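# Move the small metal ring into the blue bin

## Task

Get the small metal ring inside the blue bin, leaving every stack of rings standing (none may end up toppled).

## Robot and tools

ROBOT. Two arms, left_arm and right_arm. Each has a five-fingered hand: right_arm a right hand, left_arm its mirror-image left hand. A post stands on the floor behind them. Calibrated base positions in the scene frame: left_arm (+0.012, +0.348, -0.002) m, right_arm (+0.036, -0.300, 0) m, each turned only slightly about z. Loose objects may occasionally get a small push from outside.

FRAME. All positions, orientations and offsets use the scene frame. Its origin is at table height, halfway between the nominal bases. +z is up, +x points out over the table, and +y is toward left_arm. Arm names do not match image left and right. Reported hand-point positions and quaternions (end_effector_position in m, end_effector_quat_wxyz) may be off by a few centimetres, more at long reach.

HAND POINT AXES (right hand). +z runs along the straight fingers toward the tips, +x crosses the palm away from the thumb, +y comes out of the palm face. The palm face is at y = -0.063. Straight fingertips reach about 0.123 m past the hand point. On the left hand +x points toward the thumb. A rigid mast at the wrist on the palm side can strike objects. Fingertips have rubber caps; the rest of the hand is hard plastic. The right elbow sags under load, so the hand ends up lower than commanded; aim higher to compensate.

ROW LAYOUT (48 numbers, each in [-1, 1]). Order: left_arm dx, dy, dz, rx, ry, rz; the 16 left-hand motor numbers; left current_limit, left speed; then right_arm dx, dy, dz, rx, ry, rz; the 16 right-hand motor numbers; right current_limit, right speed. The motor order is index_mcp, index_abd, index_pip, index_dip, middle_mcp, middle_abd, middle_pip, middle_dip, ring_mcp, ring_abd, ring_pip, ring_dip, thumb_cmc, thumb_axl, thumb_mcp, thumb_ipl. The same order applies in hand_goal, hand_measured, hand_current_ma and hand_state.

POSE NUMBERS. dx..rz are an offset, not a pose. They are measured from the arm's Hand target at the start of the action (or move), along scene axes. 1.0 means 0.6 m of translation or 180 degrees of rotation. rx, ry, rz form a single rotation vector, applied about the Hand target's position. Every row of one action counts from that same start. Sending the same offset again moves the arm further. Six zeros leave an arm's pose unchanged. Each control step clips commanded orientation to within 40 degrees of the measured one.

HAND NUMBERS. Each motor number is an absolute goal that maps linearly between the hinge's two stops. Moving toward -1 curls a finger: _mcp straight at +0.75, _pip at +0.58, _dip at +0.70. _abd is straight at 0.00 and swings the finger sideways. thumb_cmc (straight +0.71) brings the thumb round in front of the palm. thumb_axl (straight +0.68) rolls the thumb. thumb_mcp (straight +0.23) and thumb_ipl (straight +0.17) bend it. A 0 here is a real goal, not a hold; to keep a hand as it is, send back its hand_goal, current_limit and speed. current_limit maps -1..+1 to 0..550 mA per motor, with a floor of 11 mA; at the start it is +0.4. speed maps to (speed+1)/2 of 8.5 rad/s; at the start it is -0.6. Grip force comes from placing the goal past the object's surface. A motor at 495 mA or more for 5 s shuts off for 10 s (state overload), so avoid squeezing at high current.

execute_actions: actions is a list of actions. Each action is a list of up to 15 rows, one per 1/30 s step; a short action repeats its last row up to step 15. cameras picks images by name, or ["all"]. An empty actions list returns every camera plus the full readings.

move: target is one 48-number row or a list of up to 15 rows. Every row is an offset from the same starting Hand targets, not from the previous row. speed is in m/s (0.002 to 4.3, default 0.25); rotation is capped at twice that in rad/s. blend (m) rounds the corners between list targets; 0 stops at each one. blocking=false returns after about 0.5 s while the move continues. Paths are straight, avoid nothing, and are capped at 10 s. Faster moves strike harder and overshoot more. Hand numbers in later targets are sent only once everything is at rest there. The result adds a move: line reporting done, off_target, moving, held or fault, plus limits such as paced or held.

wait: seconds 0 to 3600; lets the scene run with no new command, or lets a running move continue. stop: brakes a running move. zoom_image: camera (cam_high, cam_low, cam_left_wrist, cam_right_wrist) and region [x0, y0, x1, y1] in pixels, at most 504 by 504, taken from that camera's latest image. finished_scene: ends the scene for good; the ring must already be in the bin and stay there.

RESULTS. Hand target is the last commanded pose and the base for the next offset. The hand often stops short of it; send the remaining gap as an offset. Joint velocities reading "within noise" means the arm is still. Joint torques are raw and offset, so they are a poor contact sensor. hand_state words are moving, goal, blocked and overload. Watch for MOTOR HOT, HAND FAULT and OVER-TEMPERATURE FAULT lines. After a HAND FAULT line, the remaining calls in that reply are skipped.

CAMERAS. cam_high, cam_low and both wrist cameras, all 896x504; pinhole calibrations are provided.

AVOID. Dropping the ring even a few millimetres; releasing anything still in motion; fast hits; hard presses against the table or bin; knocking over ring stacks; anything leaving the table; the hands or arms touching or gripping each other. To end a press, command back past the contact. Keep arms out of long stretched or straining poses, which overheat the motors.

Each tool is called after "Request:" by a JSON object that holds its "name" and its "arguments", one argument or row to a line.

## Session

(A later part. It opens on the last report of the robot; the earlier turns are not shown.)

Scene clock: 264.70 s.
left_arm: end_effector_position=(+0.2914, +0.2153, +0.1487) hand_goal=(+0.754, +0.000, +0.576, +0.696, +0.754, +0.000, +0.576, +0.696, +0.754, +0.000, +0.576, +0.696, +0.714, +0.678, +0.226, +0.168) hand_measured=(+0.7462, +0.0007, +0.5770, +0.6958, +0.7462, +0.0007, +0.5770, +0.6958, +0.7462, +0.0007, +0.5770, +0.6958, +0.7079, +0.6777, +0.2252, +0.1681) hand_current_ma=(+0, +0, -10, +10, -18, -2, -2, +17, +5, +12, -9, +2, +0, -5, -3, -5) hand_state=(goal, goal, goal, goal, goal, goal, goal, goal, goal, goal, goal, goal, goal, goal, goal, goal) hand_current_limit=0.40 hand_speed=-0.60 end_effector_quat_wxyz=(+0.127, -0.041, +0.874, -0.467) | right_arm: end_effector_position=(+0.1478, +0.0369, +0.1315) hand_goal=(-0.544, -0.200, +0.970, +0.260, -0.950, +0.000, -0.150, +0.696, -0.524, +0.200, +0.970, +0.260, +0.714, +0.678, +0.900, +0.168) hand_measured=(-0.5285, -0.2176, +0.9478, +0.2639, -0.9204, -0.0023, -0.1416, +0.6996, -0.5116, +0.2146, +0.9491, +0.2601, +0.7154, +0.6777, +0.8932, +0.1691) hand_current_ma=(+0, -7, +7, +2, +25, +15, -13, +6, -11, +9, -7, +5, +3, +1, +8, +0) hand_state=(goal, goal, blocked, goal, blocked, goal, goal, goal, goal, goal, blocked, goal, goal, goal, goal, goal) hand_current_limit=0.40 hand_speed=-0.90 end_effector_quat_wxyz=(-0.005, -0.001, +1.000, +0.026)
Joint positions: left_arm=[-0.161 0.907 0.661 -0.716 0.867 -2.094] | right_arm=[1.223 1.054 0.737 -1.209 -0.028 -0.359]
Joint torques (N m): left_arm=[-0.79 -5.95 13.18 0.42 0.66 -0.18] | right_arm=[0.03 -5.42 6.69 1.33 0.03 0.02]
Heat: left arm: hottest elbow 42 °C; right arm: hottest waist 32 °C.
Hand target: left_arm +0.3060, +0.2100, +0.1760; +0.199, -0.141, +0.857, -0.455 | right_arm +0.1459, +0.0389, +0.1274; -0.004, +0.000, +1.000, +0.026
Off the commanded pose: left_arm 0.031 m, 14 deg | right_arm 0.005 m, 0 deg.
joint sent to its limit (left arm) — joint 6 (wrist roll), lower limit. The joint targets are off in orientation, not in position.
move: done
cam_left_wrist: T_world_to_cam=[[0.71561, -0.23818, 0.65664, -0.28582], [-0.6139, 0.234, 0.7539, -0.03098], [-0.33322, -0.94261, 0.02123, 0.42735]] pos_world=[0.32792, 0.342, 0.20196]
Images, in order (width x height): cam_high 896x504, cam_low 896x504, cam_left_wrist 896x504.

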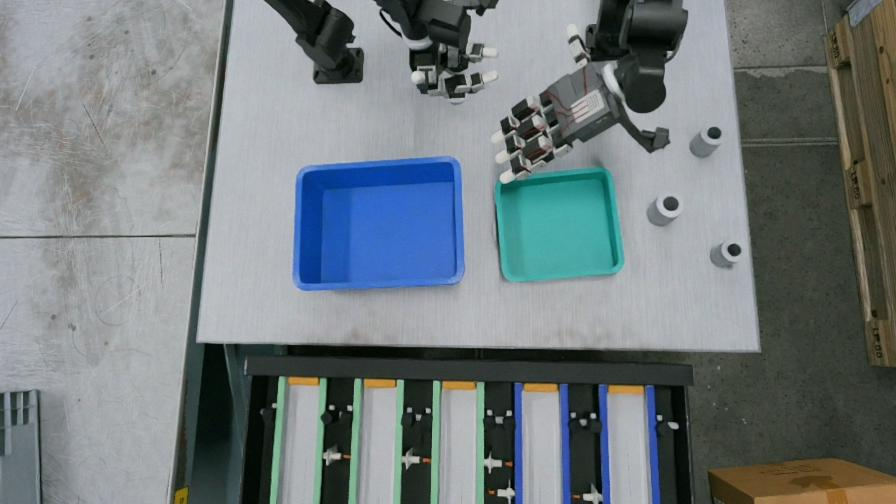

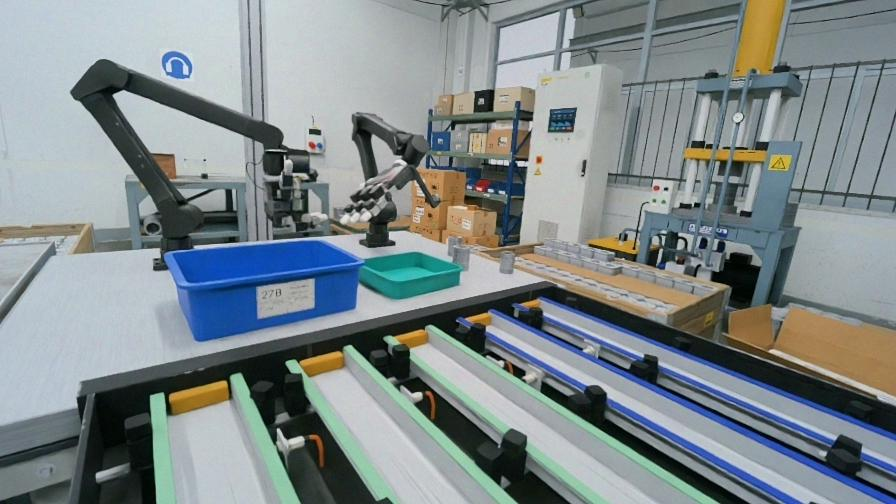

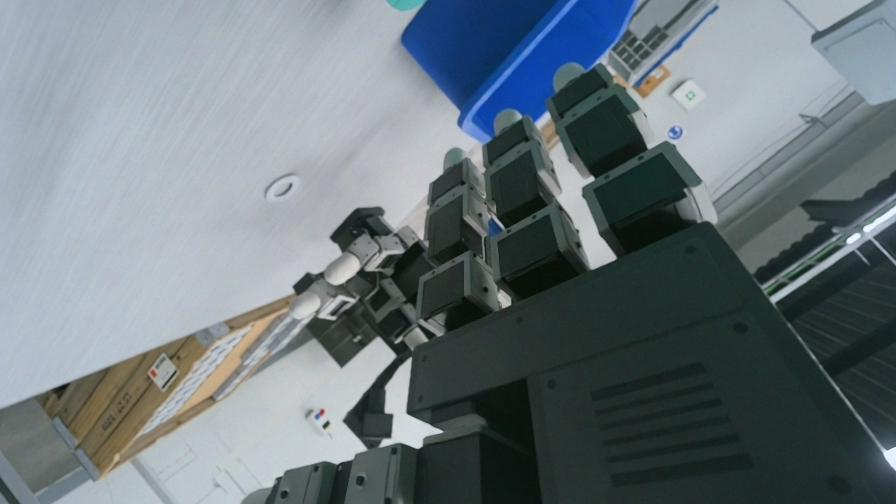

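Request:
{"name": "move", "arguments": {
  "target": [0,0,0,0,0,0,0.754,0,0.576,0.696,0.754,0,0.576,0.696,0.754,0,0.576,0.696,0.714,0.678,0.226,0.168,0.4,-0.6,0,-0.033,0,0,0,0,-0.445,0.0,0.97,0.06,-0.95,0,-0.15,0.696,-0.43,0.0,0.97,0.06,0.714,0.678,0.9,0.168,0.4,-0.8],
  "speed": 0.08,
  "cameras": ["cam_high","cam_left_wrist","cam_low"]
}}

Request:
{"name": "zoom_image", "arguments": {
  "camera": "cam_left_wrist",
  "region": [230, 170, 400, 330]
}}

Request:
{"name": "zoom_image", "arguments": {
  "camera": "cam_low",
  "region": [255, 200, 315, 240]
}}

Scene clock: 268.43 s.
left_arm: end_effector_position=(+0.2914, +0.2153, +0.1487) hand_goal=(+0.754, +0.000, +0.576, +0.696, +0.754, +0.000, +0.576, +0.696, +0.754, +0.000, +0.576, +0.696, +0.714, +0.678, +0.226, +0.168) hand_measured=(+0.7462, +0.0007, +0.5770, +0.6958, +0.7462, +0.0007, +0.5770, +0.6958, +0.7474, +0.0007, +0.5770, +0.6958, +0.7079, +0.6777, +0.2252, +0.1681) hand_current_ma=(-15, +6, -18, -5, -17, -3, +5, +19, +7, +11, +9, -10, -12, -10, +2, -12) hand_state=(goal, goal, goal, goal, goal, goal, goal, goal, goal, goal, goal, goal, goal, goal, goal, goal) hand_current_limit=0.40 hand_speed=-0.60 end_effector_quat_wxyz=(+0.127, -0.041, +0.874, -0.467) | right_arm: end_effector_position=(+0.1439, +0.0237, +0.1290) hand_goal=(-0.444, +0.000, +0.970, +0.060, -0.950, +0.000, -0.150, +0.696, -0.430, +0.000, +0.970, +0.060, +0.714, +0.678, +0.900, +0.168) hand_measured=(-0.4260, -0.0066, +0.9670, +0.0651, -0.9216, -0.0037, -0.1429, +0.6996, -0.4163, +0.0036, +0.9696, +0.0651, +0.7167, +0.6788, +0.8922, +0.1691) hand_current_ma=(+9, -6, +3, -1, +19, +15, +8, +11, +6, +13, +14, +10, -3, -20, +13, +12) hand_state=(goal, goal, goal, goal, blocked, goal, goal, goal, goal, goal, goal, goal, goal, goal, goal, goal) hand_current_limit=0.40 hand_speed=-0.80 end_effector_quat_wxyz=(-0.004, +0.000, +1.000, +0.030)
Joint positions: left_arm=[-0.161 0.907 0.661 -0.716 0.867 -2.094] | right_arm=[1.22 1.007 0.698 -1.209 -0.028 -0.36]
Joint torques (N m): left_arm=[-0.44 -5.42 13.2 0.5 0.71 -0.14] | right_arm=[-0.97 -5.83 6.76 0.28 -0.05 -0.19]
Heat: left arm: hottest elbow 43 °C; right arm: hottest waist 32 °C.
Hand target: left_arm +0.3060, +0.2100, +0.1760; +0.199, -0.141, +0.857, -0.455 | right_arm +0.1459, +0.0191, +0.1273; -0.004, +0.000, +1.000, +0.026
Off the commanded pose: left_arm 0.031 m, 14 deg | right_arm 0.005 m, 0 deg.
joint sent to its limit (left arm) — joint 6 (wrist roll), lower limit. The joint targets are off in orientation, not in position.
move: done
cam_left_wrist: T_world_to_cam=[[0.71561, -0.23818, 0.65664, -0.28582], [-0.6139, 0.234, 0.7539, -0.03098], [-0.33322, -0.94261, 0.02123, 0.42735]] pos_world=[0.32792, 0.342, 0.20196]
Images, in order (width x height): cam_high 896x504, cam_low 896x504, cam_left_wrist 896x504.

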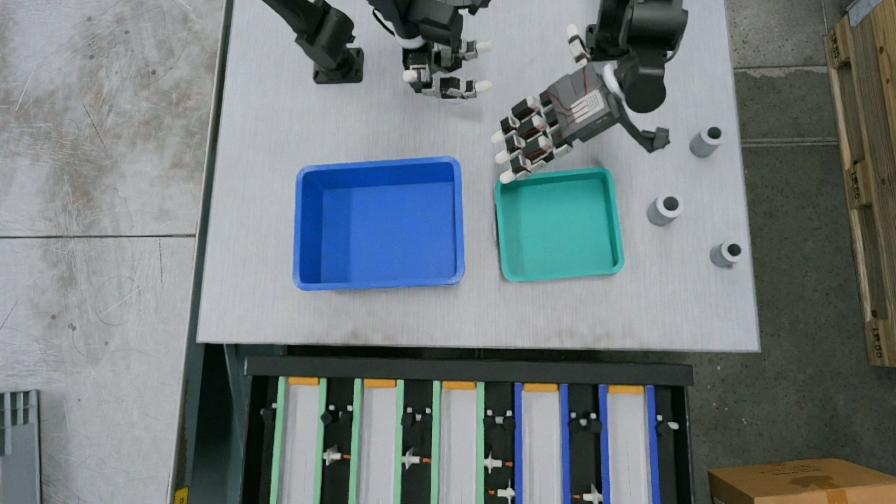

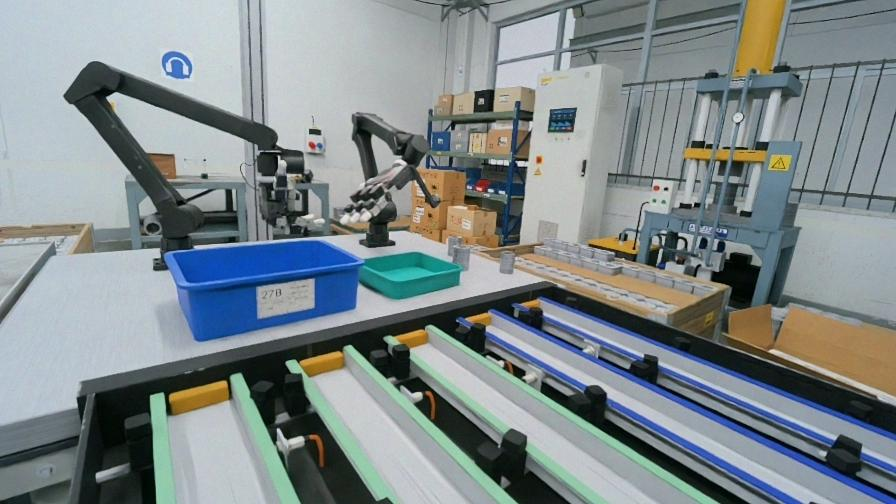

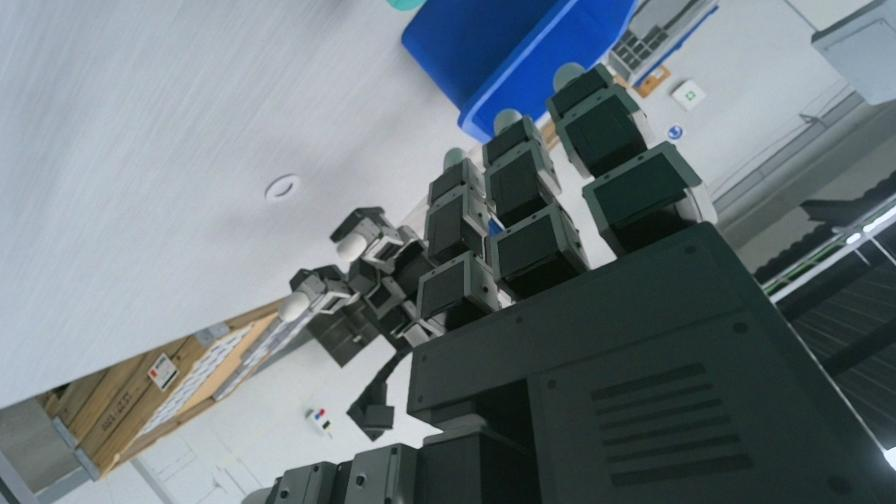

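Scaled by 2.965 from the camera's image (finer frame: 1280x720).

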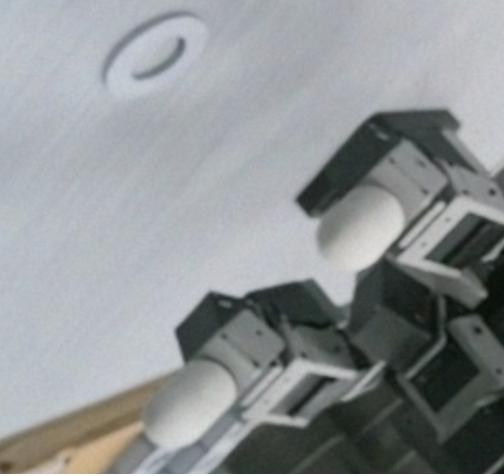

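Scaled by 8.400 from the camera's image (finer frame: 1280x720).

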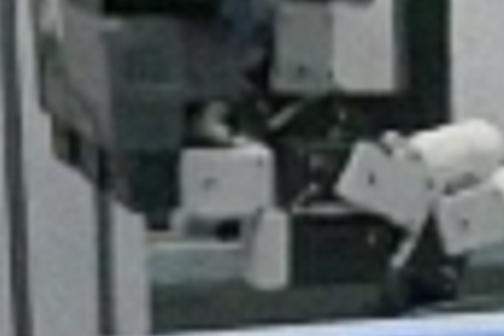

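Request:
{"name": "move", "arguments": {
  "target": [0,0,0,0,0,0,0.754,0,0.576,0.696,0.754,0,0.576,0.696,0.754,0,0.576,0.696,0.714,0.678,0.226,0.168,0.4,-0.6,-0.04,0.11,0.13,0,0,0,-0.445,-0.25,0.97,0.06,-0.95,0,-0.15,0.696,-0.43,0.25,0.97,0.06,0.714,0.678,0.9,0.168,0.4,-0.8],
  "speed": 0.1,
  "cameras": ["cam_high","cam_left_wrist"]
}}

Request:
{"name": "zoom_image", "arguments": {
  "camera": "cam_left_wrist",
  "region": [240, 220, 440, 420]
}}

Scene clock: 270.87 s.
left_arm: end_effector_position=(+0.2914, +0.2153, +0.1487) hand_goal=(+0.754, +0.000, +0.576, +0.696, +0.754, +0.000, +0.576, +0.696, +0.754, +0.000, +0.576, +0.696, +0.714, +0.678, +0.226, +0.168) hand_measured=(+0.7462, +0.0007, +0.5770, +0.6958, +0.7474, +0.0007, +0.5770, +0.6958, +0.7462, -0.0008, +0.5770, +0.6971, +0.7079, +0.6777, +0.2252, +0.1681) hand_current_ma=(+0, +17, +7, -2, -13, -9, +15, -3, -2, +16, +6, +1, -11, +3, -11, -7) hand_state=(goal, goal, goal, goal, goal, goal, goal, goal, goal, goal, goal, goal, goal, goal, goal, goal) hand_current_limit=0.40 hand_speed=-0.60 end_effector_quat_wxyz=(+0.127, -0.041, +0.874, -0.467) | right_arm: end_effector_position=(+0.1216, +0.0745, +0.1922) hand_goal=(-0.444, -0.250, +0.970, +0.060, -0.950, +0.000, -0.150, +0.696, -0.430, +0.250, +0.970, +0.060, +0.714, +0.678, +0.900, +0.168) hand_measured=(-0.4260, -0.2132, +0.9504, +0.0651, -0.9216, -0.0008, -0.1429, +0.6996, -0.4151, +0.2146, +0.9516, +0.0651, +0.7129, +0.6777, +0.8922, +0.1700) hand_current_ma=(+13, +6, -12, +2, +20, +6, +9, +4, +1, -9, -11, -3, +3, -9, +4, +1) hand_state=(goal, blocked, goal, goal, blocked, goal, goal, goal, goal, blocked, goal, goal, goal, goal, goal, goal) hand_current_limit=0.40 hand_speed=-0.80 end_effector_quat_wxyz=(-0.007, -0.002, +1.000, +0.020)
Joint positions: left_arm=[-0.161 0.907 0.661 -0.716 0.867 -2.094] | right_arm=[1.353 1.101 0.936 -1.37 -0.023 -0.23]
Joint torques (N m): left_arm=[-0.91 -5.19 13.22 0.47 0.69 -0.14] | right_arm=[0.15 -6.12 9.98 0.08 0.12 0.07]
Heat: left arm: hottest elbow 43 °C; right arm: hottest waist 32 °C.
Hand target: left_arm +0.3060, +0.2100, +0.1760; +0.199, -0.141, +0.857, -0.455 | right_arm +0.1220, +0.0851, +0.2055; -0.004, +0.000, +1.000, +0.026
Off the commanded pose: left_arm 0.031 m, 14 deg | right_arm 0.017 m, 1 deg.
joint sent to its limit (left arm) — joint 6 (wrist roll), lower limit. The joint targets are off in orientation, not in position.
move: off_target (right_arm)
cam_left_wrist: T_world_to_cam=[[0.71561, -0.23818, 0.65664, -0.28582], [-0.6139, 0.234, 0.7539, -0.03098], [-0.33322, -0.94261, 0.02123, 0.42735]] pos_world=[0.32792, 0.342, 0.20196]

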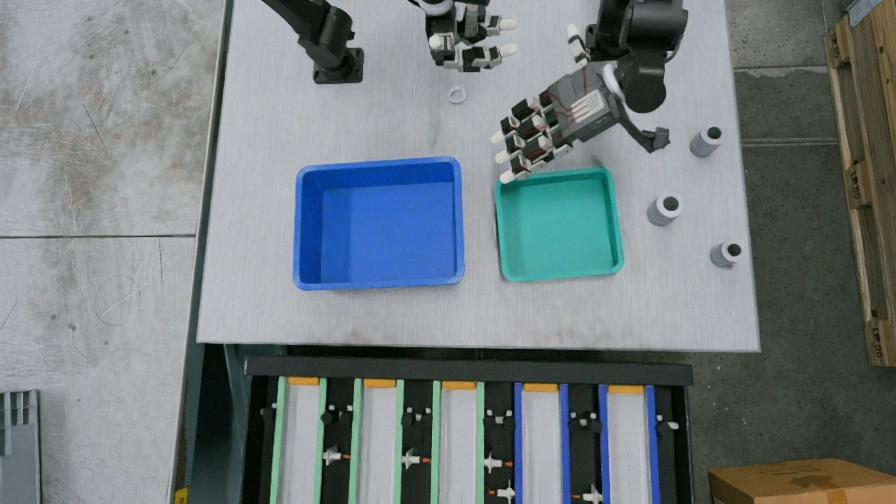

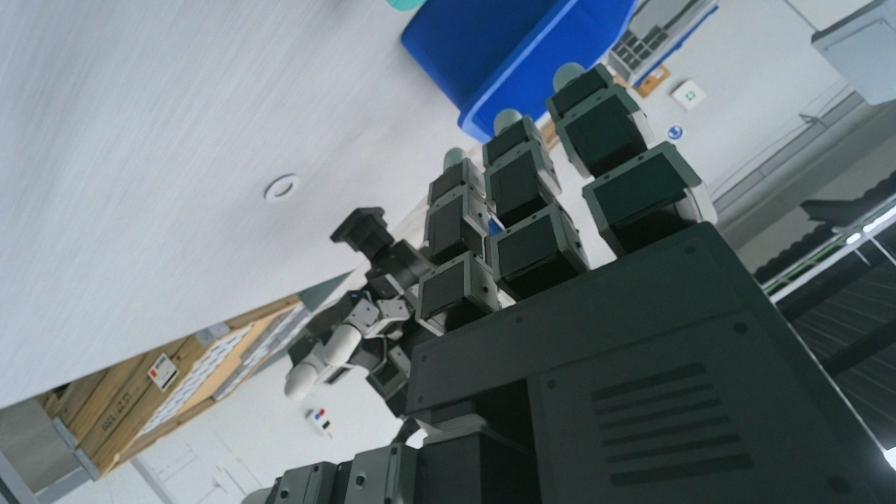

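Scaled by 2.520 from the camera's image (finer frame: 1280x720).

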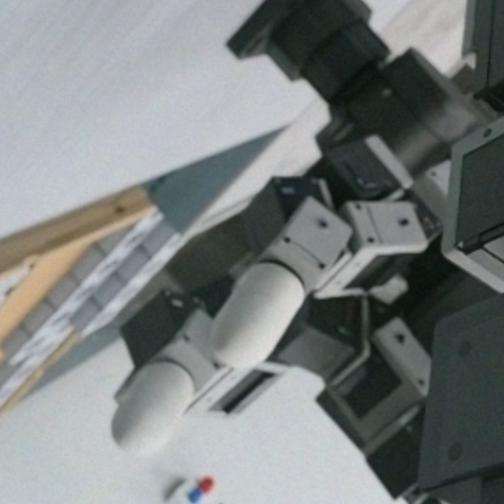

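Request:
{"name": "zoom_image", "arguments": {
  "camera": "cam_high",
  "region": [430, 60, 500, 130]
}}

Scaled by 7.200 from the camera's image (finer frame: 1280x720).

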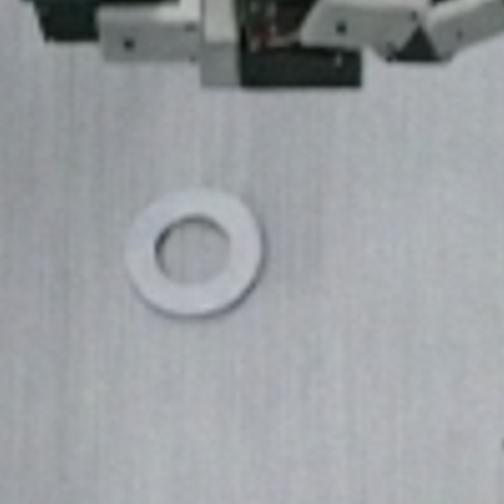

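Request:
{"name": "move", "arguments": {
  "target": [
    [0,0,0,0,0,0,0.754,0,0.576,0.696,0.754,0,0.576,0.696,0.754,0,0.576,0.696,0.714,0.678,0.226,0.168,0.4,-0.6,0.0317,-0.1485,-0.1758,-0.0134,0.0057,0,-0.40,0.0,0.97,0.06,-0.95,0,-0.15,0.696,-0.385,0.0,0.97,0.06,0.714,0.678,0.9,0.168,0.4,-0.8],
    [0,0,0,0,0,0,0.754,0,0.576,0.696,0.754,0,0.576,0.696,0.754,0,0.576,0.696,0.714,0.678,0.226,0.168,0.4,-0.6,0.0317,-0.1485,-0.2667,-0.0134,0.0057,0,-0.40,0.0,0.97,0.06,-0.95,0,-0.15,0.696,-0.385,0.0,0.97,0.06,0.714,0.678,0.9,0.168,0.4,-0.8]
  ],
  "speed": [0.12,0.05],
  "cameras": ["cam_high","cam_left_wrist","cam_right_wrist","cam_low"]
}}

Request:
{"name": "zoom_image", "arguments": {
  "camera": "cam_right_wrist",
  "region": [340, 0, 740, 280]
}}

Request:
{"name": "zoom_image", "arguments": {
  "camera": "cam_high",
  "region": [430, 60, 500, 130]
}}

Scene clock: 281.80 s.
left_arm: end_effector_position=(+0.2914, +0.2153, +0.1487) hand_goal=(+0.754, +0.000, +0.576, +0.696, +0.754, +0.000, +0.576, +0.696, +0.754, +0.000, +0.576, +0.696, +0.714, +0.678, +0.226, +0.168) hand_measured=(+0.7462, -0.0008, +0.5770, +0.6958, +0.7462, -0.0008, +0.5770, +0.6958, +0.7462, +0.0007, +0.5770, +0.6958, +0.7079, +0.6777, +0.2242, +0.1681) hand_current_ma=(+5, +3, -14, +1, -28, +17, +2, -5, +17, +4, +3, +3, -27, +2, -4, -5) hand_state=(goal, goal, goal, goal, goal, goal, goal, goal, goal, goal, goal, goal, goal, goal, goal, goal) hand_current_limit=0.40 hand_speed=-0.60 end_effector_quat_wxyz=(+0.127, -0.041, +0.874, -0.467) | right_arm: end_effector_position=(+0.1396, -0.0034, +0.0497) hand_goal=(-0.400, +0.000, +0.970, +0.060, -0.950, +0.000, -0.150, +0.696, -0.384, +0.000, +0.970, +0.060, +0.714, +0.678, +0.900, +0.168) hand_measured=(-0.3825, -0.0037, +0.9683, +0.0651, -0.9216, +0.0007, -0.1429, +0.7009, -0.3705, +0.0051, +0.9696, +0.0651, +0.7129, +0.6777, +0.8922, +0.1700) hand_current_ma=(+7, +3, +5, +0, +14, +8, -1, +12, -1, +1, -4, -12, +13, +2, +1, +17) hand_state=(goal, goal, goal, goal, blocked, goal, goal, goal, goal, goal, goal, goal, goal, goal, goal, goal) hand_current_limit=0.40 hand_speed=-0.80 end_effector_quat_wxyz=(-0.011, +0.002, +1.000, +0.005)
Joint positions: left_arm=[-0.161 0.907 0.661 -0.716 0.867 -2.094] | right_arm=[1.2 1.073 0.524 -1.022 -0.024 -0.377]
Joint torques (N m): left_arm=[-0.91 -5.54 13.3 0.44 0.7 -0.17] | right_arm=[-1.44 -4.89 6 1.09 -0.28 -0.22]
Heat: left arm: hottest elbow 44 °C; right arm: hottest waist 32 °C.
Hand target: left_arm +0.3060, +0.2100, +0.1760; +0.199, -0.141, +0.857, -0.455 | right_arm +0.1410, -0.0040, +0.0455; -0.013, +0.000, +1.000, +0.005
Off the commanded pose: left_arm 0.031 m, 14 deg | right_arm 0.004 m, 0 deg.
joint sent to its limit (left arm) — joint 6 (wrist roll), lower limit. The joint targets are off in orientation, not in position.
move: done
cam_left_wrist: T_world_to_cam=[[0.71561, -0.23818, 0.65664, -0.28582], [-0.6139, 0.234, 0.7539, -0.03098], [-0.33322, -0.94261, 0.02123, 0.42735]] pos_world=[0.32792, 0.342, 0.20196]
cam_right_wrist: T_world_to_cam=[[0.78368, 0.61952, -0.04517, -0.06487], [0.43189, -0.49118, 0.75644, -0.15226], [0.44645, -0.61232, -0.6525, 0.09044]] pos_world=[0.07622, 0.02078, 0.17125]

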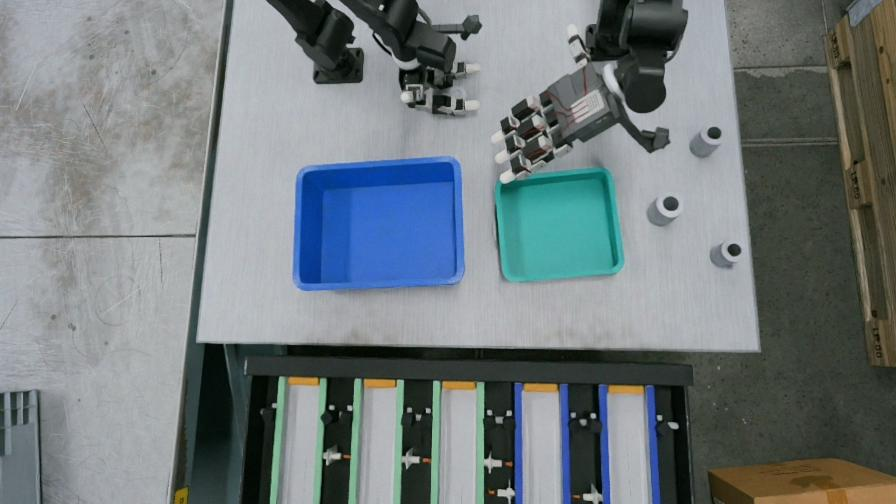

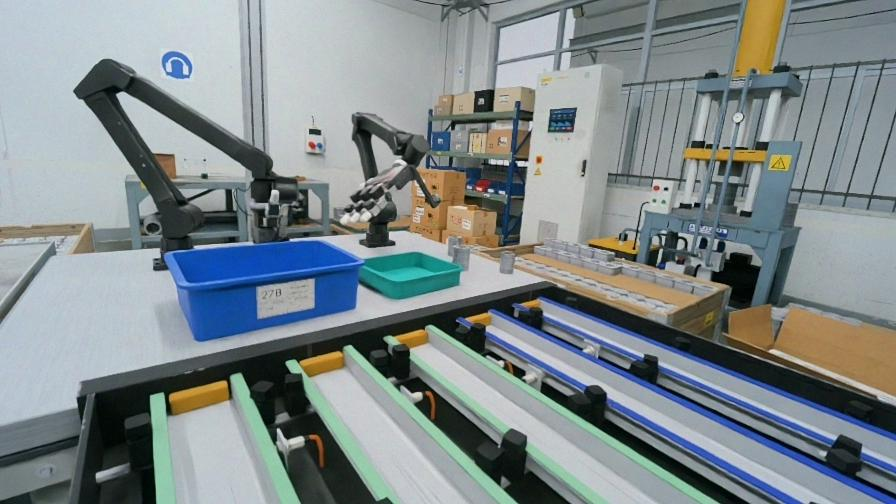

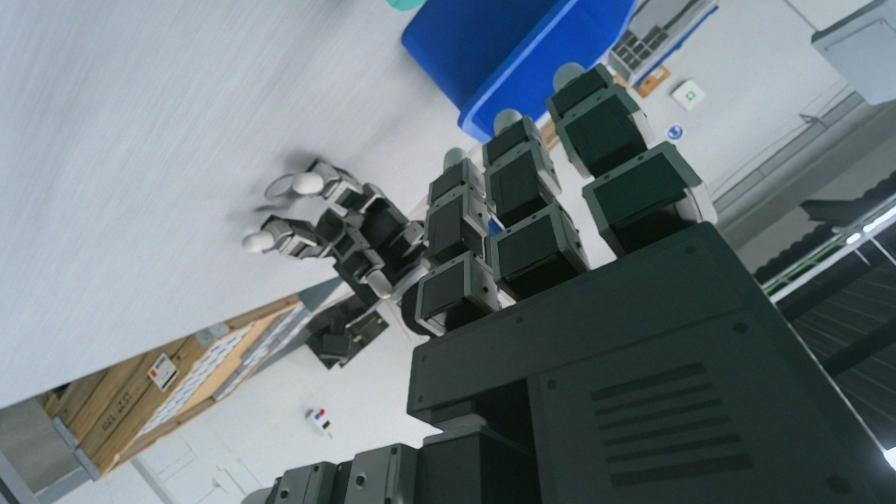

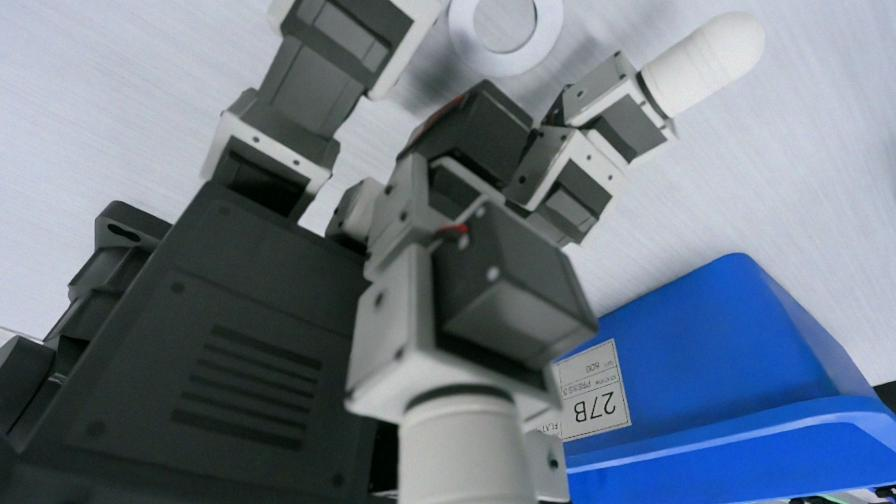

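Scaled by 1.260 from the camera's image (finer frame: 1280x720).

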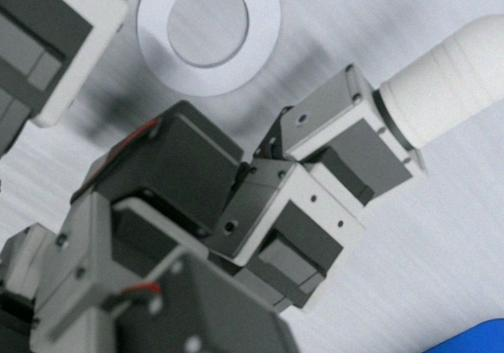

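Scaled by 7.200 from the camera's image (finer frame: 1280x720).

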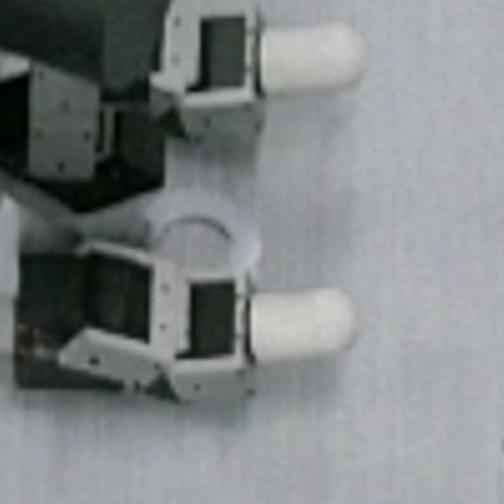

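Request:
{"name": "move", "arguments": {
  "target": [0,0,0,0,0,0,0.754,0,0.576,0.696,0.754,0,0.576,0.696,0.754,0,0.576,0.696,0.714,0.678,0.226,0.168,0.4,-0.6,0.0008,0.001,-0.0115,0,0,0,-0.40,0.0,0.97,0.06,-0.95,0,-0.15,0.696,-0.385,0.0,0.97,0.06,0.714,0.678,0.9,0.168,0.4,-0.8],
  "speed": 0.03,
  "cameras": []
}}

Request:
{"name": "move", "arguments": {
  "target": [0,0,0,0,0,0,0.754,0,0.576,0.696,0.754,0,0.576,0.696,0.754,0,0.576,0.696,0.714,0.678,0.226,0.168,0.4,-0.6,0.0142,0.0325,0.031,0.01345,-0.0059,0,-0.40,0.0,0.97,0.06,-0.95,0,-0.15,0.696,-0.385,0.0,0.97,0.06,0.714,0.678,0.9,0.168,0.4,-0.8],
  "speed": 0.03,
  "cameras": ["cam_high","cam_right_wrist"]
}}

Request:
{"name": "zoom_image", "arguments": {
  "camera": "cam_high",
  "region": [430, 60, 500, 130]
}}

Scene clock: 282.60 s.
left_arm: end_effector_position=(+0.2914, +0.2153, +0.1487) hand_goal=(+0.754, +0.000, +0.576, +0.696, +0.754, +0.000, +0.576, +0.696, +0.754, +0.000, +0.576, +0.696, +0.714, +0.678, +0.226, +0.168) hand_measured=(+0.7462, -0.0008, +0.5757, +0.6971, +0.7462, -0.0008, +0.5770, +0.6958, +0.7462, -0.0008, +0.5770, +0.6958, +0.7079, +0.6777, +0.2252, +0.1681) hand_current_ma=(-6, +10, -10, +4, -20, -6, +1, +4, +8, +15, +1, +8, -5, +1, -18, -10) hand_state=(goal, goal, goal, goal, goal, goal, goal, goal, goal, goal, goal, goal, goal, goal, goal, goal) hand_current_limit=0.40 hand_speed=-0.60 end_effector_quat_wxyz=(+0.127, -0.041, +0.874, -0.467) | right_arm: end_effector_position=(+0.1399, -0.0025, +0.0431) hand_goal=(-0.400, +0.000, +0.970, +0.060, -0.950, +0.000, -0.150, +0.696, -0.384, +0.000, +0.970, +0.060, +0.714, +0.678, +0.900, +0.168) hand_measured=(-0.3825, -0.0037, +0.9683, +0.0651, -0.9216, +0.0007, -0.1429, +0.7009, -0.3705, +0.0051, +0.9696, +0.0651, +0.7129, +0.6777, +0.8932, +0.1700) hand_current_ma=(+10, -8, +10, -4, +27, +10, +3, +1, +8, +4, +5, +5, -11, -17, -16, +4) hand_state=(goal, goal, goal, goal, blocked, goal, goal, goal, goal, goal, goal, goal, goal, goal, goal, goal) hand_current_limit=0.40 hand_speed=-0.80 end_effector_quat_wxyz=(-0.011, +0.001, +1.000, +0.005)
Joint positions: left_arm=[-0.161 0.907 0.661 -0.716 0.867 -2.094] | right_arm=[1.2 1.09 0.515 -0.994 -0.024 -0.377]
Joint torques (N m): left_arm=[-1.14 -5.95 13.15 0.34 0.68 -0.17] | right_arm=[-1.44 -4.78 5.79 1.14 -0.25 -0.2]
Heat: left arm: hottest elbow 44 °C; right arm: hottest waist 32 °C.
Hand target: left_arm +0.3060, +0.2100, +0.1760; +0.199, -0.141, +0.857, -0.455 | right_arm +0.1414, -0.0035, +0.0386; -0.013, +0.000, +1.000, +0.005
Off the commanded pose: left_arm 0.031 m, 14 deg | right_arm 0.005 m, 0 deg.
joint sent to its limit (left arm) — joint 6 (wrist roll), lower limit. The joint targets are off in orientation, not in position.
move: done

Scene clock: 283.77 s.
left_arm: end_effector_position=(+0.2914, +0.2153, +0.1487) hand_goal=(+0.754, +0.000, +0.576, +0.696, +0.754, +0.000, +0.576, +0.696, +0.754, +0.000, +0.576, +0.696, +0.714, +0.678, +0.226, +0.168) hand_measured=(+0.7462, -0.0008, +0.5770, +0.6958, +0.7462, -0.0008, +0.5757, +0.6958, +0.7462, +0.0007, +0.5770, +0.6958, +0.7079, +0.6767, +0.2252, +0.1672) hand_current_ma=(+0, +20, -6, +24, -12, +2, +23, +3, -15, +3, +11, -1, -11, -1, -4, -3) hand_state=(goal, goal, goal, goal, goal, goal, goal, goal, goal, goal, goal, goal, goal, goal, goal, goal) hand_current_limit=0.40 hand_speed=-0.60 end_effector_quat_wxyz=(+0.127, -0.041, +0.874, -0.467) | right_arm: end_effector_position=(+0.1399, -0.0024, +0.0432) hand_goal=(-0.400, +0.000, +0.970, +0.060, -0.950, +0.000, -0.150, +0.696, -0.384, +0.000, +0.970, +0.060, +0.714, +0.678, +0.900, +0.168) hand_measured=(-0.3825, -0.0052, +0.9683, +0.0651, -0.9204, +0.0007, -0.1429, +0.6996, -0.3705, +0.0051, +0.9696, +0.0638, +0.7129, +0.6777, +0.8922, +0.1691) hand_current_ma=(+10, -16, +7, +1, +31, -6, +11, +16, +7, -4, -10, -2, -11, +10, +6, -7) hand_state=(goal, goal, goal, goal, blocked, goal, goal, goal, goal, goal, goal, goal, goal, goal, goal, goal) hand_current_limit=0.40 hand_speed=-0.80 end_effector_quat_wxyz=(-0.011, +0.001, +1.000, +0.005)
Joint positions: left_arm=[-0.161 0.907 0.661 -0.716 0.867 -2.094] | right_arm=[1.199 1.09 0.515 -0.993 -0.024 -0.379]
Joint torques (N m): left_arm=[-0.44 -5.36 13.18 0.42 0.69 -0.14] | right_arm=[-1.55 -4.78 8.92 1.07 -0.19 -0.19]
Heat: left arm: hottest elbow 44 °C; right arm: hottest waist 32 °C.
Hand target: left_arm +0.3060, +0.2100, +0.1760; +0.199, -0.141, +0.857, -0.455 | right_arm +0.1499, +0.0160, +0.0572; -0.004, +0.000, +1.000, +0.026
Off the commanded pose: left_arm 0.031 m, 14 deg | right_arm 0.025 m, 3 deg.
joint sent to its limit (left arm) — joint 6 (wrist roll), lower limit. The joint targets are off in orientation, not in position.
move: off_target (right_arm)
cam_right_wrist: T_world_to_cam=[[0.78251, 0.6211, -0.04376, -0.066], [0.43235, -0.49144, 0.75601, -0.14708], [0.44805, -0.61051, -0.65309, 0.08643]] pos_world=[0.07652, 0.02147, 0.16475]

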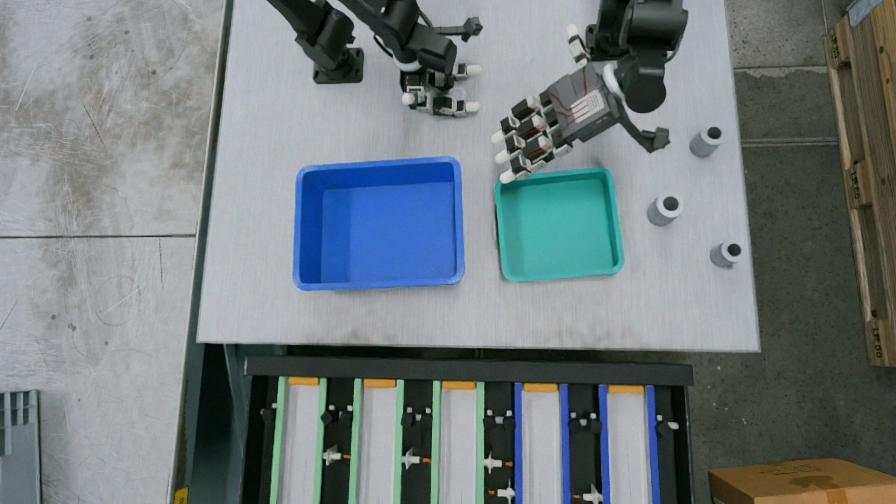

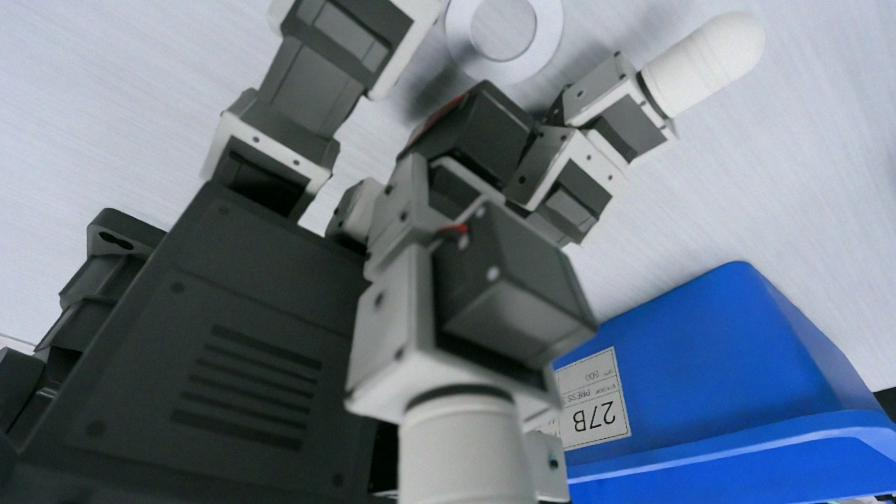

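Scaled by 7.200 from the camera's image (finer frame: 1280x720).

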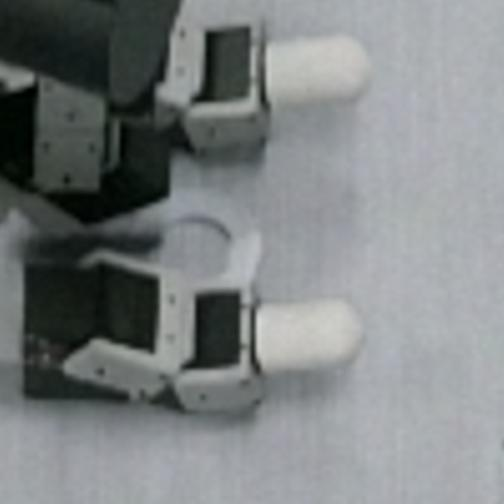

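Request:
{"name": "move", "arguments": {
  "target": [
    [0,0,0,0,0,0,0.754,0,0.576,0.696,0.754,0,0.576,0.696,0.754,0,0.576,0.696,0.714,0.678,0.226,0.168,0.4,-0.6,0,0,0,0,0,0,-0.37,0.0,0.97,0.06,-0.95,0,-0.15,0.696,-0.355,0.0,0.97,0.06,0.714,0.678,0.9,0.168,0.4,-0.9]
  ],
  "speed": 0.03,
  "cameras": []
}}

Request:
{"name": "move", "arguments": {
  "target": [
    [0,0,0,0,0,0,0.754,0,0.576,0.696,0.754,0,0.576,0.696,0.754,0,0.576,0.696,0.714,0.678,0.226,0.168,0.4,-0.6,0,0,0,0,0,0,-0.35,0.0,0.97,0.06,-0.95,0,-0.15,0.696,-0.335,0.0,0.97,0.06,0.714,0.678,0.9,0.168,0.4,-0.9]
  ],
  "speed": 0.03,
  "cameras": []
}}

Scene clock: 284.50 s.
left_arm: end_effector_position=(+0.2914, +0.2153, +0.1487) hand_goal=(+0.754, +0.000, +0.576, +0.696, +0.754, +0.000, +0.576, +0.696, +0.754, +0.000, +0.576, +0.696, +0.714, +0.678, +0.226, +0.168) hand_measured=(+0.7450, -0.0008, +0.5770, +0.6958, +0.7462, -0.0008, +0.5770, +0.6958, +0.7474, -0.0008, +0.5770, +0.6958, +0.7079, +0.6777, +0.2252, +0.1681) hand_current_ma=(-1, +9, -5, +4, -19, +14, +5, +12, -1, +15, +23, -1, -8, +9, +2, -25) hand_state=(goal, goal, goal, goal, goal, goal, goal, goal, goal, goal, goal, goal, goal, goal, goal, goal) hand_current_limit=0.40 hand_speed=-0.60 end_effector_quat_wxyz=(+0.127, -0.041, +0.874, -0.467) | right_arm: end_effector_position=(+0.1399, -0.0024, +0.0432) hand_goal=(-0.370, +0.000, +0.970, +0.060, -0.950, +0.000, -0.150, +0.696, -0.354, +0.000, +0.970, +0.060, +0.714, +0.678, +0.900, +0.168) hand_measured=(-0.3548, -0.0052, +0.9683, +0.0651, -0.9216, +0.0007, -0.1429, +0.6996, -0.3415, +0.0051, +0.9696, +0.0638, +0.7117, +0.6777, +0.8922, +0.1700) hand_current_ma=(+14, -16, +17, -4, +19, +13, +9, +5, +8, +4, +9, +9, -11, -4, +4, -1) hand_state=(goal, goal, goal, goal, blocked, goal, goal, goal, goal, goal, goal, goal, goal, goal, goal, goal) hand_current_limit=0.40 hand_speed=-0.90 end_effector_quat_wxyz=(-0.011, +0.001, +1.000, +0.005)
Joint positions: left_arm=[-0.161 0.907 0.661 -0.716 0.867 -2.094] | right_arm=[1.199 1.09 0.515 -0.993 -0.024 -0.379]
Joint torques (N m): left_arm=[-0.73 -5.13 13.15 0.57 0.65 -0.16] | right_arm=[-0.91 -4.95 8.88 0.96 -0.2 -0.23]
Heat: left arm: hottest elbow 44 °C; right arm: hottest waist 32 °C.
Hand target: left_arm +0.3060, +0.2100, +0.1760; +0.199, -0.141, +0.857, -0.455 | right_arm +0.1499, +0.0160, +0.0572; -0.004, +0.000, +1.000, +0.026
Off the commanded pose: left_arm 0.031 m, 14 deg | right_arm 0.025 m, 3 deg.
joint sent to its limit (left arm) — joint 6 (wrist roll), lower limit. The joint targets are off in orientation, not in position.
move: done

Scene clock: 285.00 s.
left_arm: end_effector_position=(+0.2914, +0.2153, +0.1487) hand_goal=(+0.754, +0.000, +0.576, +0.696, +0.754, +0.000, +0.576, +0.696, +0.754, +0.000, +0.576, +0.696, +0.714, +0.678, +0.226, +0.168) hand_measured=(+0.7462, -0.0008, +0.5770, +0.6958, +0.7474, -0.0008, +0.5770, +0.6958, +0.7462, -0.0008, +0.5770, +0.6958, +0.7079, +0.6777, +0.2252, +0.1681) hand_current_ma=(-1, -3, -4, -7, -15, +0, +4, +3, +7, -4, +9, +8, -10, -12, -9, -7) hand_state=(goal, goal, goal, goal, goal, goal, goal, goal, goal, goal, goal, goal, goal, goal, goal, goal) hand_current_limit=0.40 hand_speed=-0.60 end_effector_quat_wxyz=(+0.127, -0.041, +0.874, -0.467) | right_arm: end_effector_position=(+0.1400, -0.0021, +0.0435) hand_goal=(-0.350, +0.000, +0.970, +0.060, -0.950, +0.000, -0.150, +0.696, -0.334, +0.000, +0.970, +0.060, +0.714, +0.678, +0.900, +0.168) hand_measured=(-0.3403, -0.0037, +0.9683, +0.0651, -0.9204, -0.0008, -0.1429, +0.7009, -0.3283, +0.0051, +0.9683, +0.0651, +0.7129, +0.6788, +0.8932, +0.1691) hand_current_ma=(+12, +16, +11, +16, +13, -1, +4, +6, -14, +11, +12, +2, -9, +2, +9, +20) hand_state=(goal, goal, goal, goal, blocked, goal, goal, goal, goal, goal, goal, goal, goal, goal, goal, goal) hand_current_limit=0.40 hand_speed=-0.90 end_effector_quat_wxyz=(-0.011, +0.001, +1.000, +0.006)
Joint positions: left_arm=[-0.161 0.907 0.661 -0.716 0.867 -2.094] | right_arm=[1.199 1.09 0.515 -0.993 -0.024 -0.379]
Joint torques (N m): left_arm=[-0.15 -5.71 13.11 0.34 0.68 -0.2] | right_arm=[-1.73 -4.31 8.9 0.96 -0.21 -0.22]
Heat: left arm: hottest elbow 44 °C; right arm: hottest waist 32 °C.
Hand target: left_arm +0.3060, +0.2100, +0.1760; +0.199, -0.141, +0.857, -0.455 | right_arm +0.1500, +0.0161, +0.0573; -0.003, +0.000, +1.000, +0.026
Off the commanded pose: left_arm 0.031 m, 14 deg | right_arm 0.025 m, 2 deg.
joint sent to its limit (left arm) — joint 6 (wrist roll), lower limit. The joint targets are off in orientation, not in position.
move: done

Request:
{"name": "move", "arguments": {
  "target": [
    [0,0,0,0,0,0,0.754,0,0.576,0.696,0.754,0,0.576,0.696,0.754,0,0.576,0.696,0.714,0.678,0.226,0.168,0.4,-0.6,0,0,0,0,0,0,-0.35,-0.22,0.97,0.06,-0.95,0,-0.15,0.696,-0.335,0.22,0.97,0.06,0.714,0.678,0.9,0.168,0.4,-0.93]
  ],
  "speed": 0.03,
  "cameras": ["cam_high","cam_left_wrist","cam_right_wrist"]
}}

Request:
{"name": "zoom_image", "arguments": {
  "camera": "cam_right_wrist",
  "region": [340, 0, 740, 280]
}}

Request:
{"name": "zoom_image", "arguments": {
  "camera": "cam_high",
  "region": [430, 60, 500, 130]
}}

Request:
{"name": "zoom_image", "arguments": {
  "camera": "cam_left_wrist",
  "region": [230, 120, 350, 260]
}}

Scene clock: 286.17 s.
left_arm: end_effector_position=(+0.2914, +0.2153, +0.1487) hand_goal=(+0.754, +0.000, +0.576, +0.696, +0.754, +0.000, +0.576, +0.696, +0.754, +0.000, +0.576, +0.696, +0.714, +0.678, +0.226, +0.168) hand_measured=(+0.7462, +0.0007, +0.5770, +0.6958, +0.7462, +0.0007, +0.5770, +0.6958, +0.7462, -0.0008, +0.5770, +0.6958, +0.7079, +0.6777, +0.2252, +0.1681) hand_current_ma=(-15, +5, -3, +4, -20, +0, +20, +13, -5, +8, +10, -9, -21, -6, -5, -16) hand_state=(goal, goal, goal, goal, goal, goal, goal, goal, goal, goal, goal, goal, goal, goal, goal, goal) hand_current_limit=0.40 hand_speed=-0.60 end_effector_quat_wxyz=(+0.127, -0.041, +0.874, -0.467) | right_arm: end_effector_position=(+0.1400, -0.0021, +0.0435) hand_goal=(-0.350, -0.220, +0.970, +0.060, -0.950, +0.000, -0.150, +0.696, -0.334, +0.220, +0.970, +0.060, +0.714, +0.678, +0.900, +0.168) hand_measured=(-0.3367, -0.1810, +0.9529, +0.0651, -0.9216, +0.0007, -0.1429, +0.7009, -0.3247, +0.1838, +0.9542, +0.0638, +0.7129, +0.6777, +0.8932, +0.1700) hand_current_ma=(+4, +3, -9, -5, +30, -1, +6, +16, -1, -4, +6, +10, +3, +18, +15, -5) hand_state=(goal, blocked, goal, goal, blocked, goal, goal, goal, goal, blocked, goal, goal, goal, goal, goal, goal) hand_current_limit=0.40 hand_speed=-0.93 end_effector_quat_wxyz=(-0.011, +0.001, +1.000, +0.006)
Joint positions: left_arm=[-0.161 0.907 0.661 -0.716 0.867 -2.094] | right_arm=[1.199 1.09 0.515 -0.993 -0.024 -0.379]
Joint torques (N m): left_arm=[-0.56 -5.19 13.2 0.43 0.66 -0.15] | right_arm=[-1.26 -4.78 8.96 1.05 -0.16 -0.19]
Heat: left arm: hottest elbow 44 °C; right arm: hottest waist 32 °C.
Hand target: left_arm +0.3060, +0.2100, +0.1760; +0.199, -0.141, +0.857, -0.455 | right_arm +0.1500, +0.0161, +0.0573; -0.003, +0.000, +1.000, +0.026
Off the commanded pose: left_arm 0.031 m, 14 deg | right_arm 0.025 m, 2 deg.
joint sent to its limit (left arm) — joint 6 (wrist roll), lower limit. The joint targets are off in orientation, not in position.
move: done
cam_left_wrist: T_world_to_cam=[[0.71561, -0.23818, 0.65664, -0.28582], [-0.6139, 0.234, 0.7539, -0.03098], [-0.33322, -0.94261, 0.02123, 0.42735]] pos_world=[0.32792, 0.342, 0.20196]
cam_right_wrist: T_world_to_cam=[[0.78226, 0.62146, -0.04312, -0.06627], [0.43238, -0.49181, 0.75576, -0.14712], [0.44847, -0.60984, -0.65343, 0.08681]] pos_world=[0.07652, 0.02177, 0.16505]

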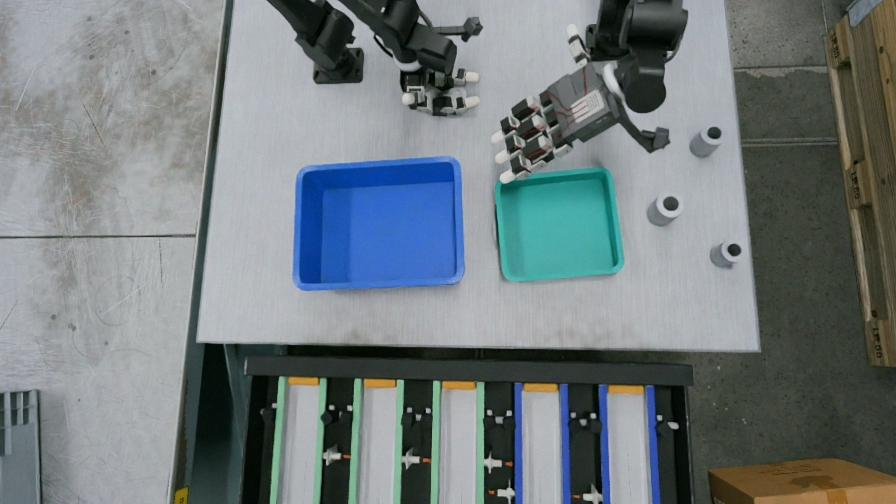

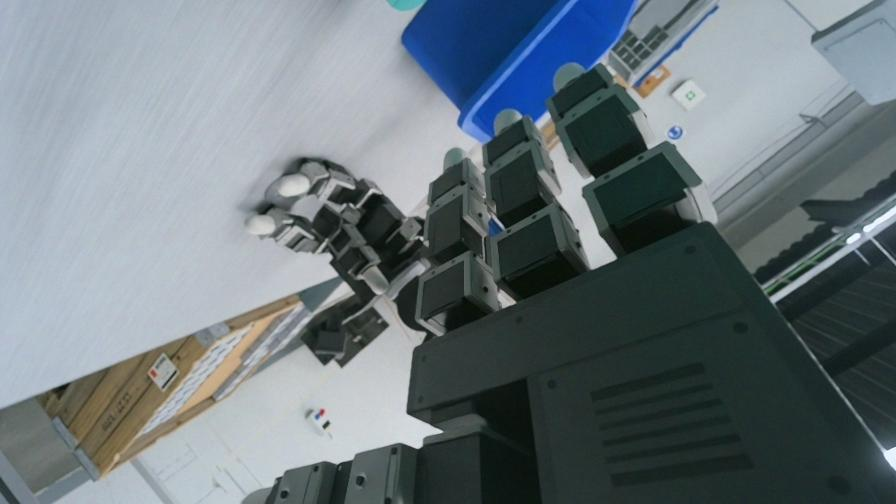

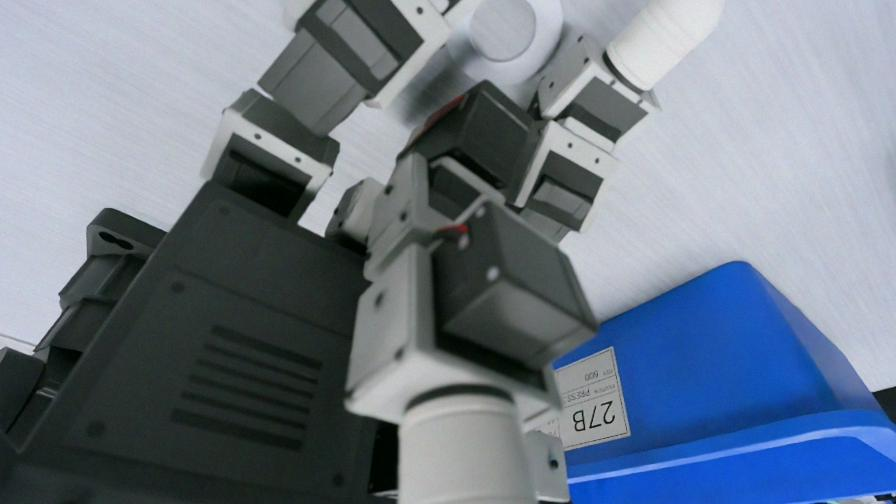

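Scaled by 1.260 from the camera's image (finer frame: 1280x720).

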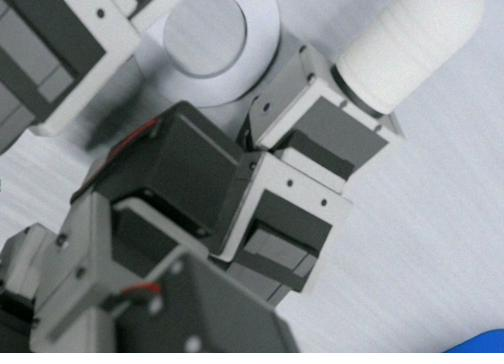

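Scaled by 7.200 from the camera's image (finer frame: 1280x720).

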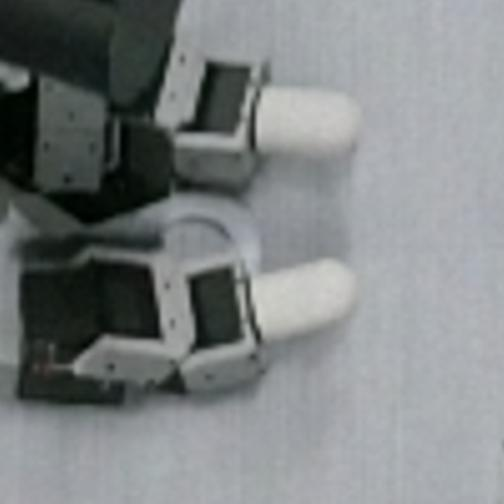

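Scaled by 3.600 from the camera's image (finer frame: 1280x720).

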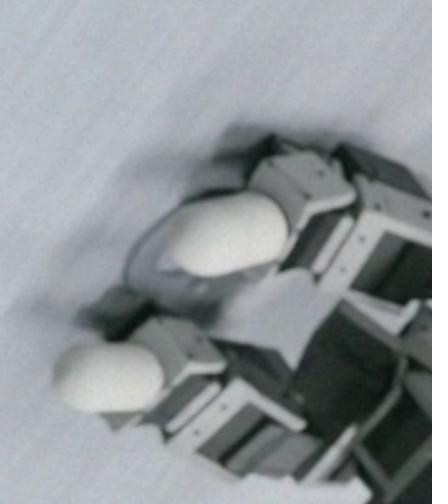

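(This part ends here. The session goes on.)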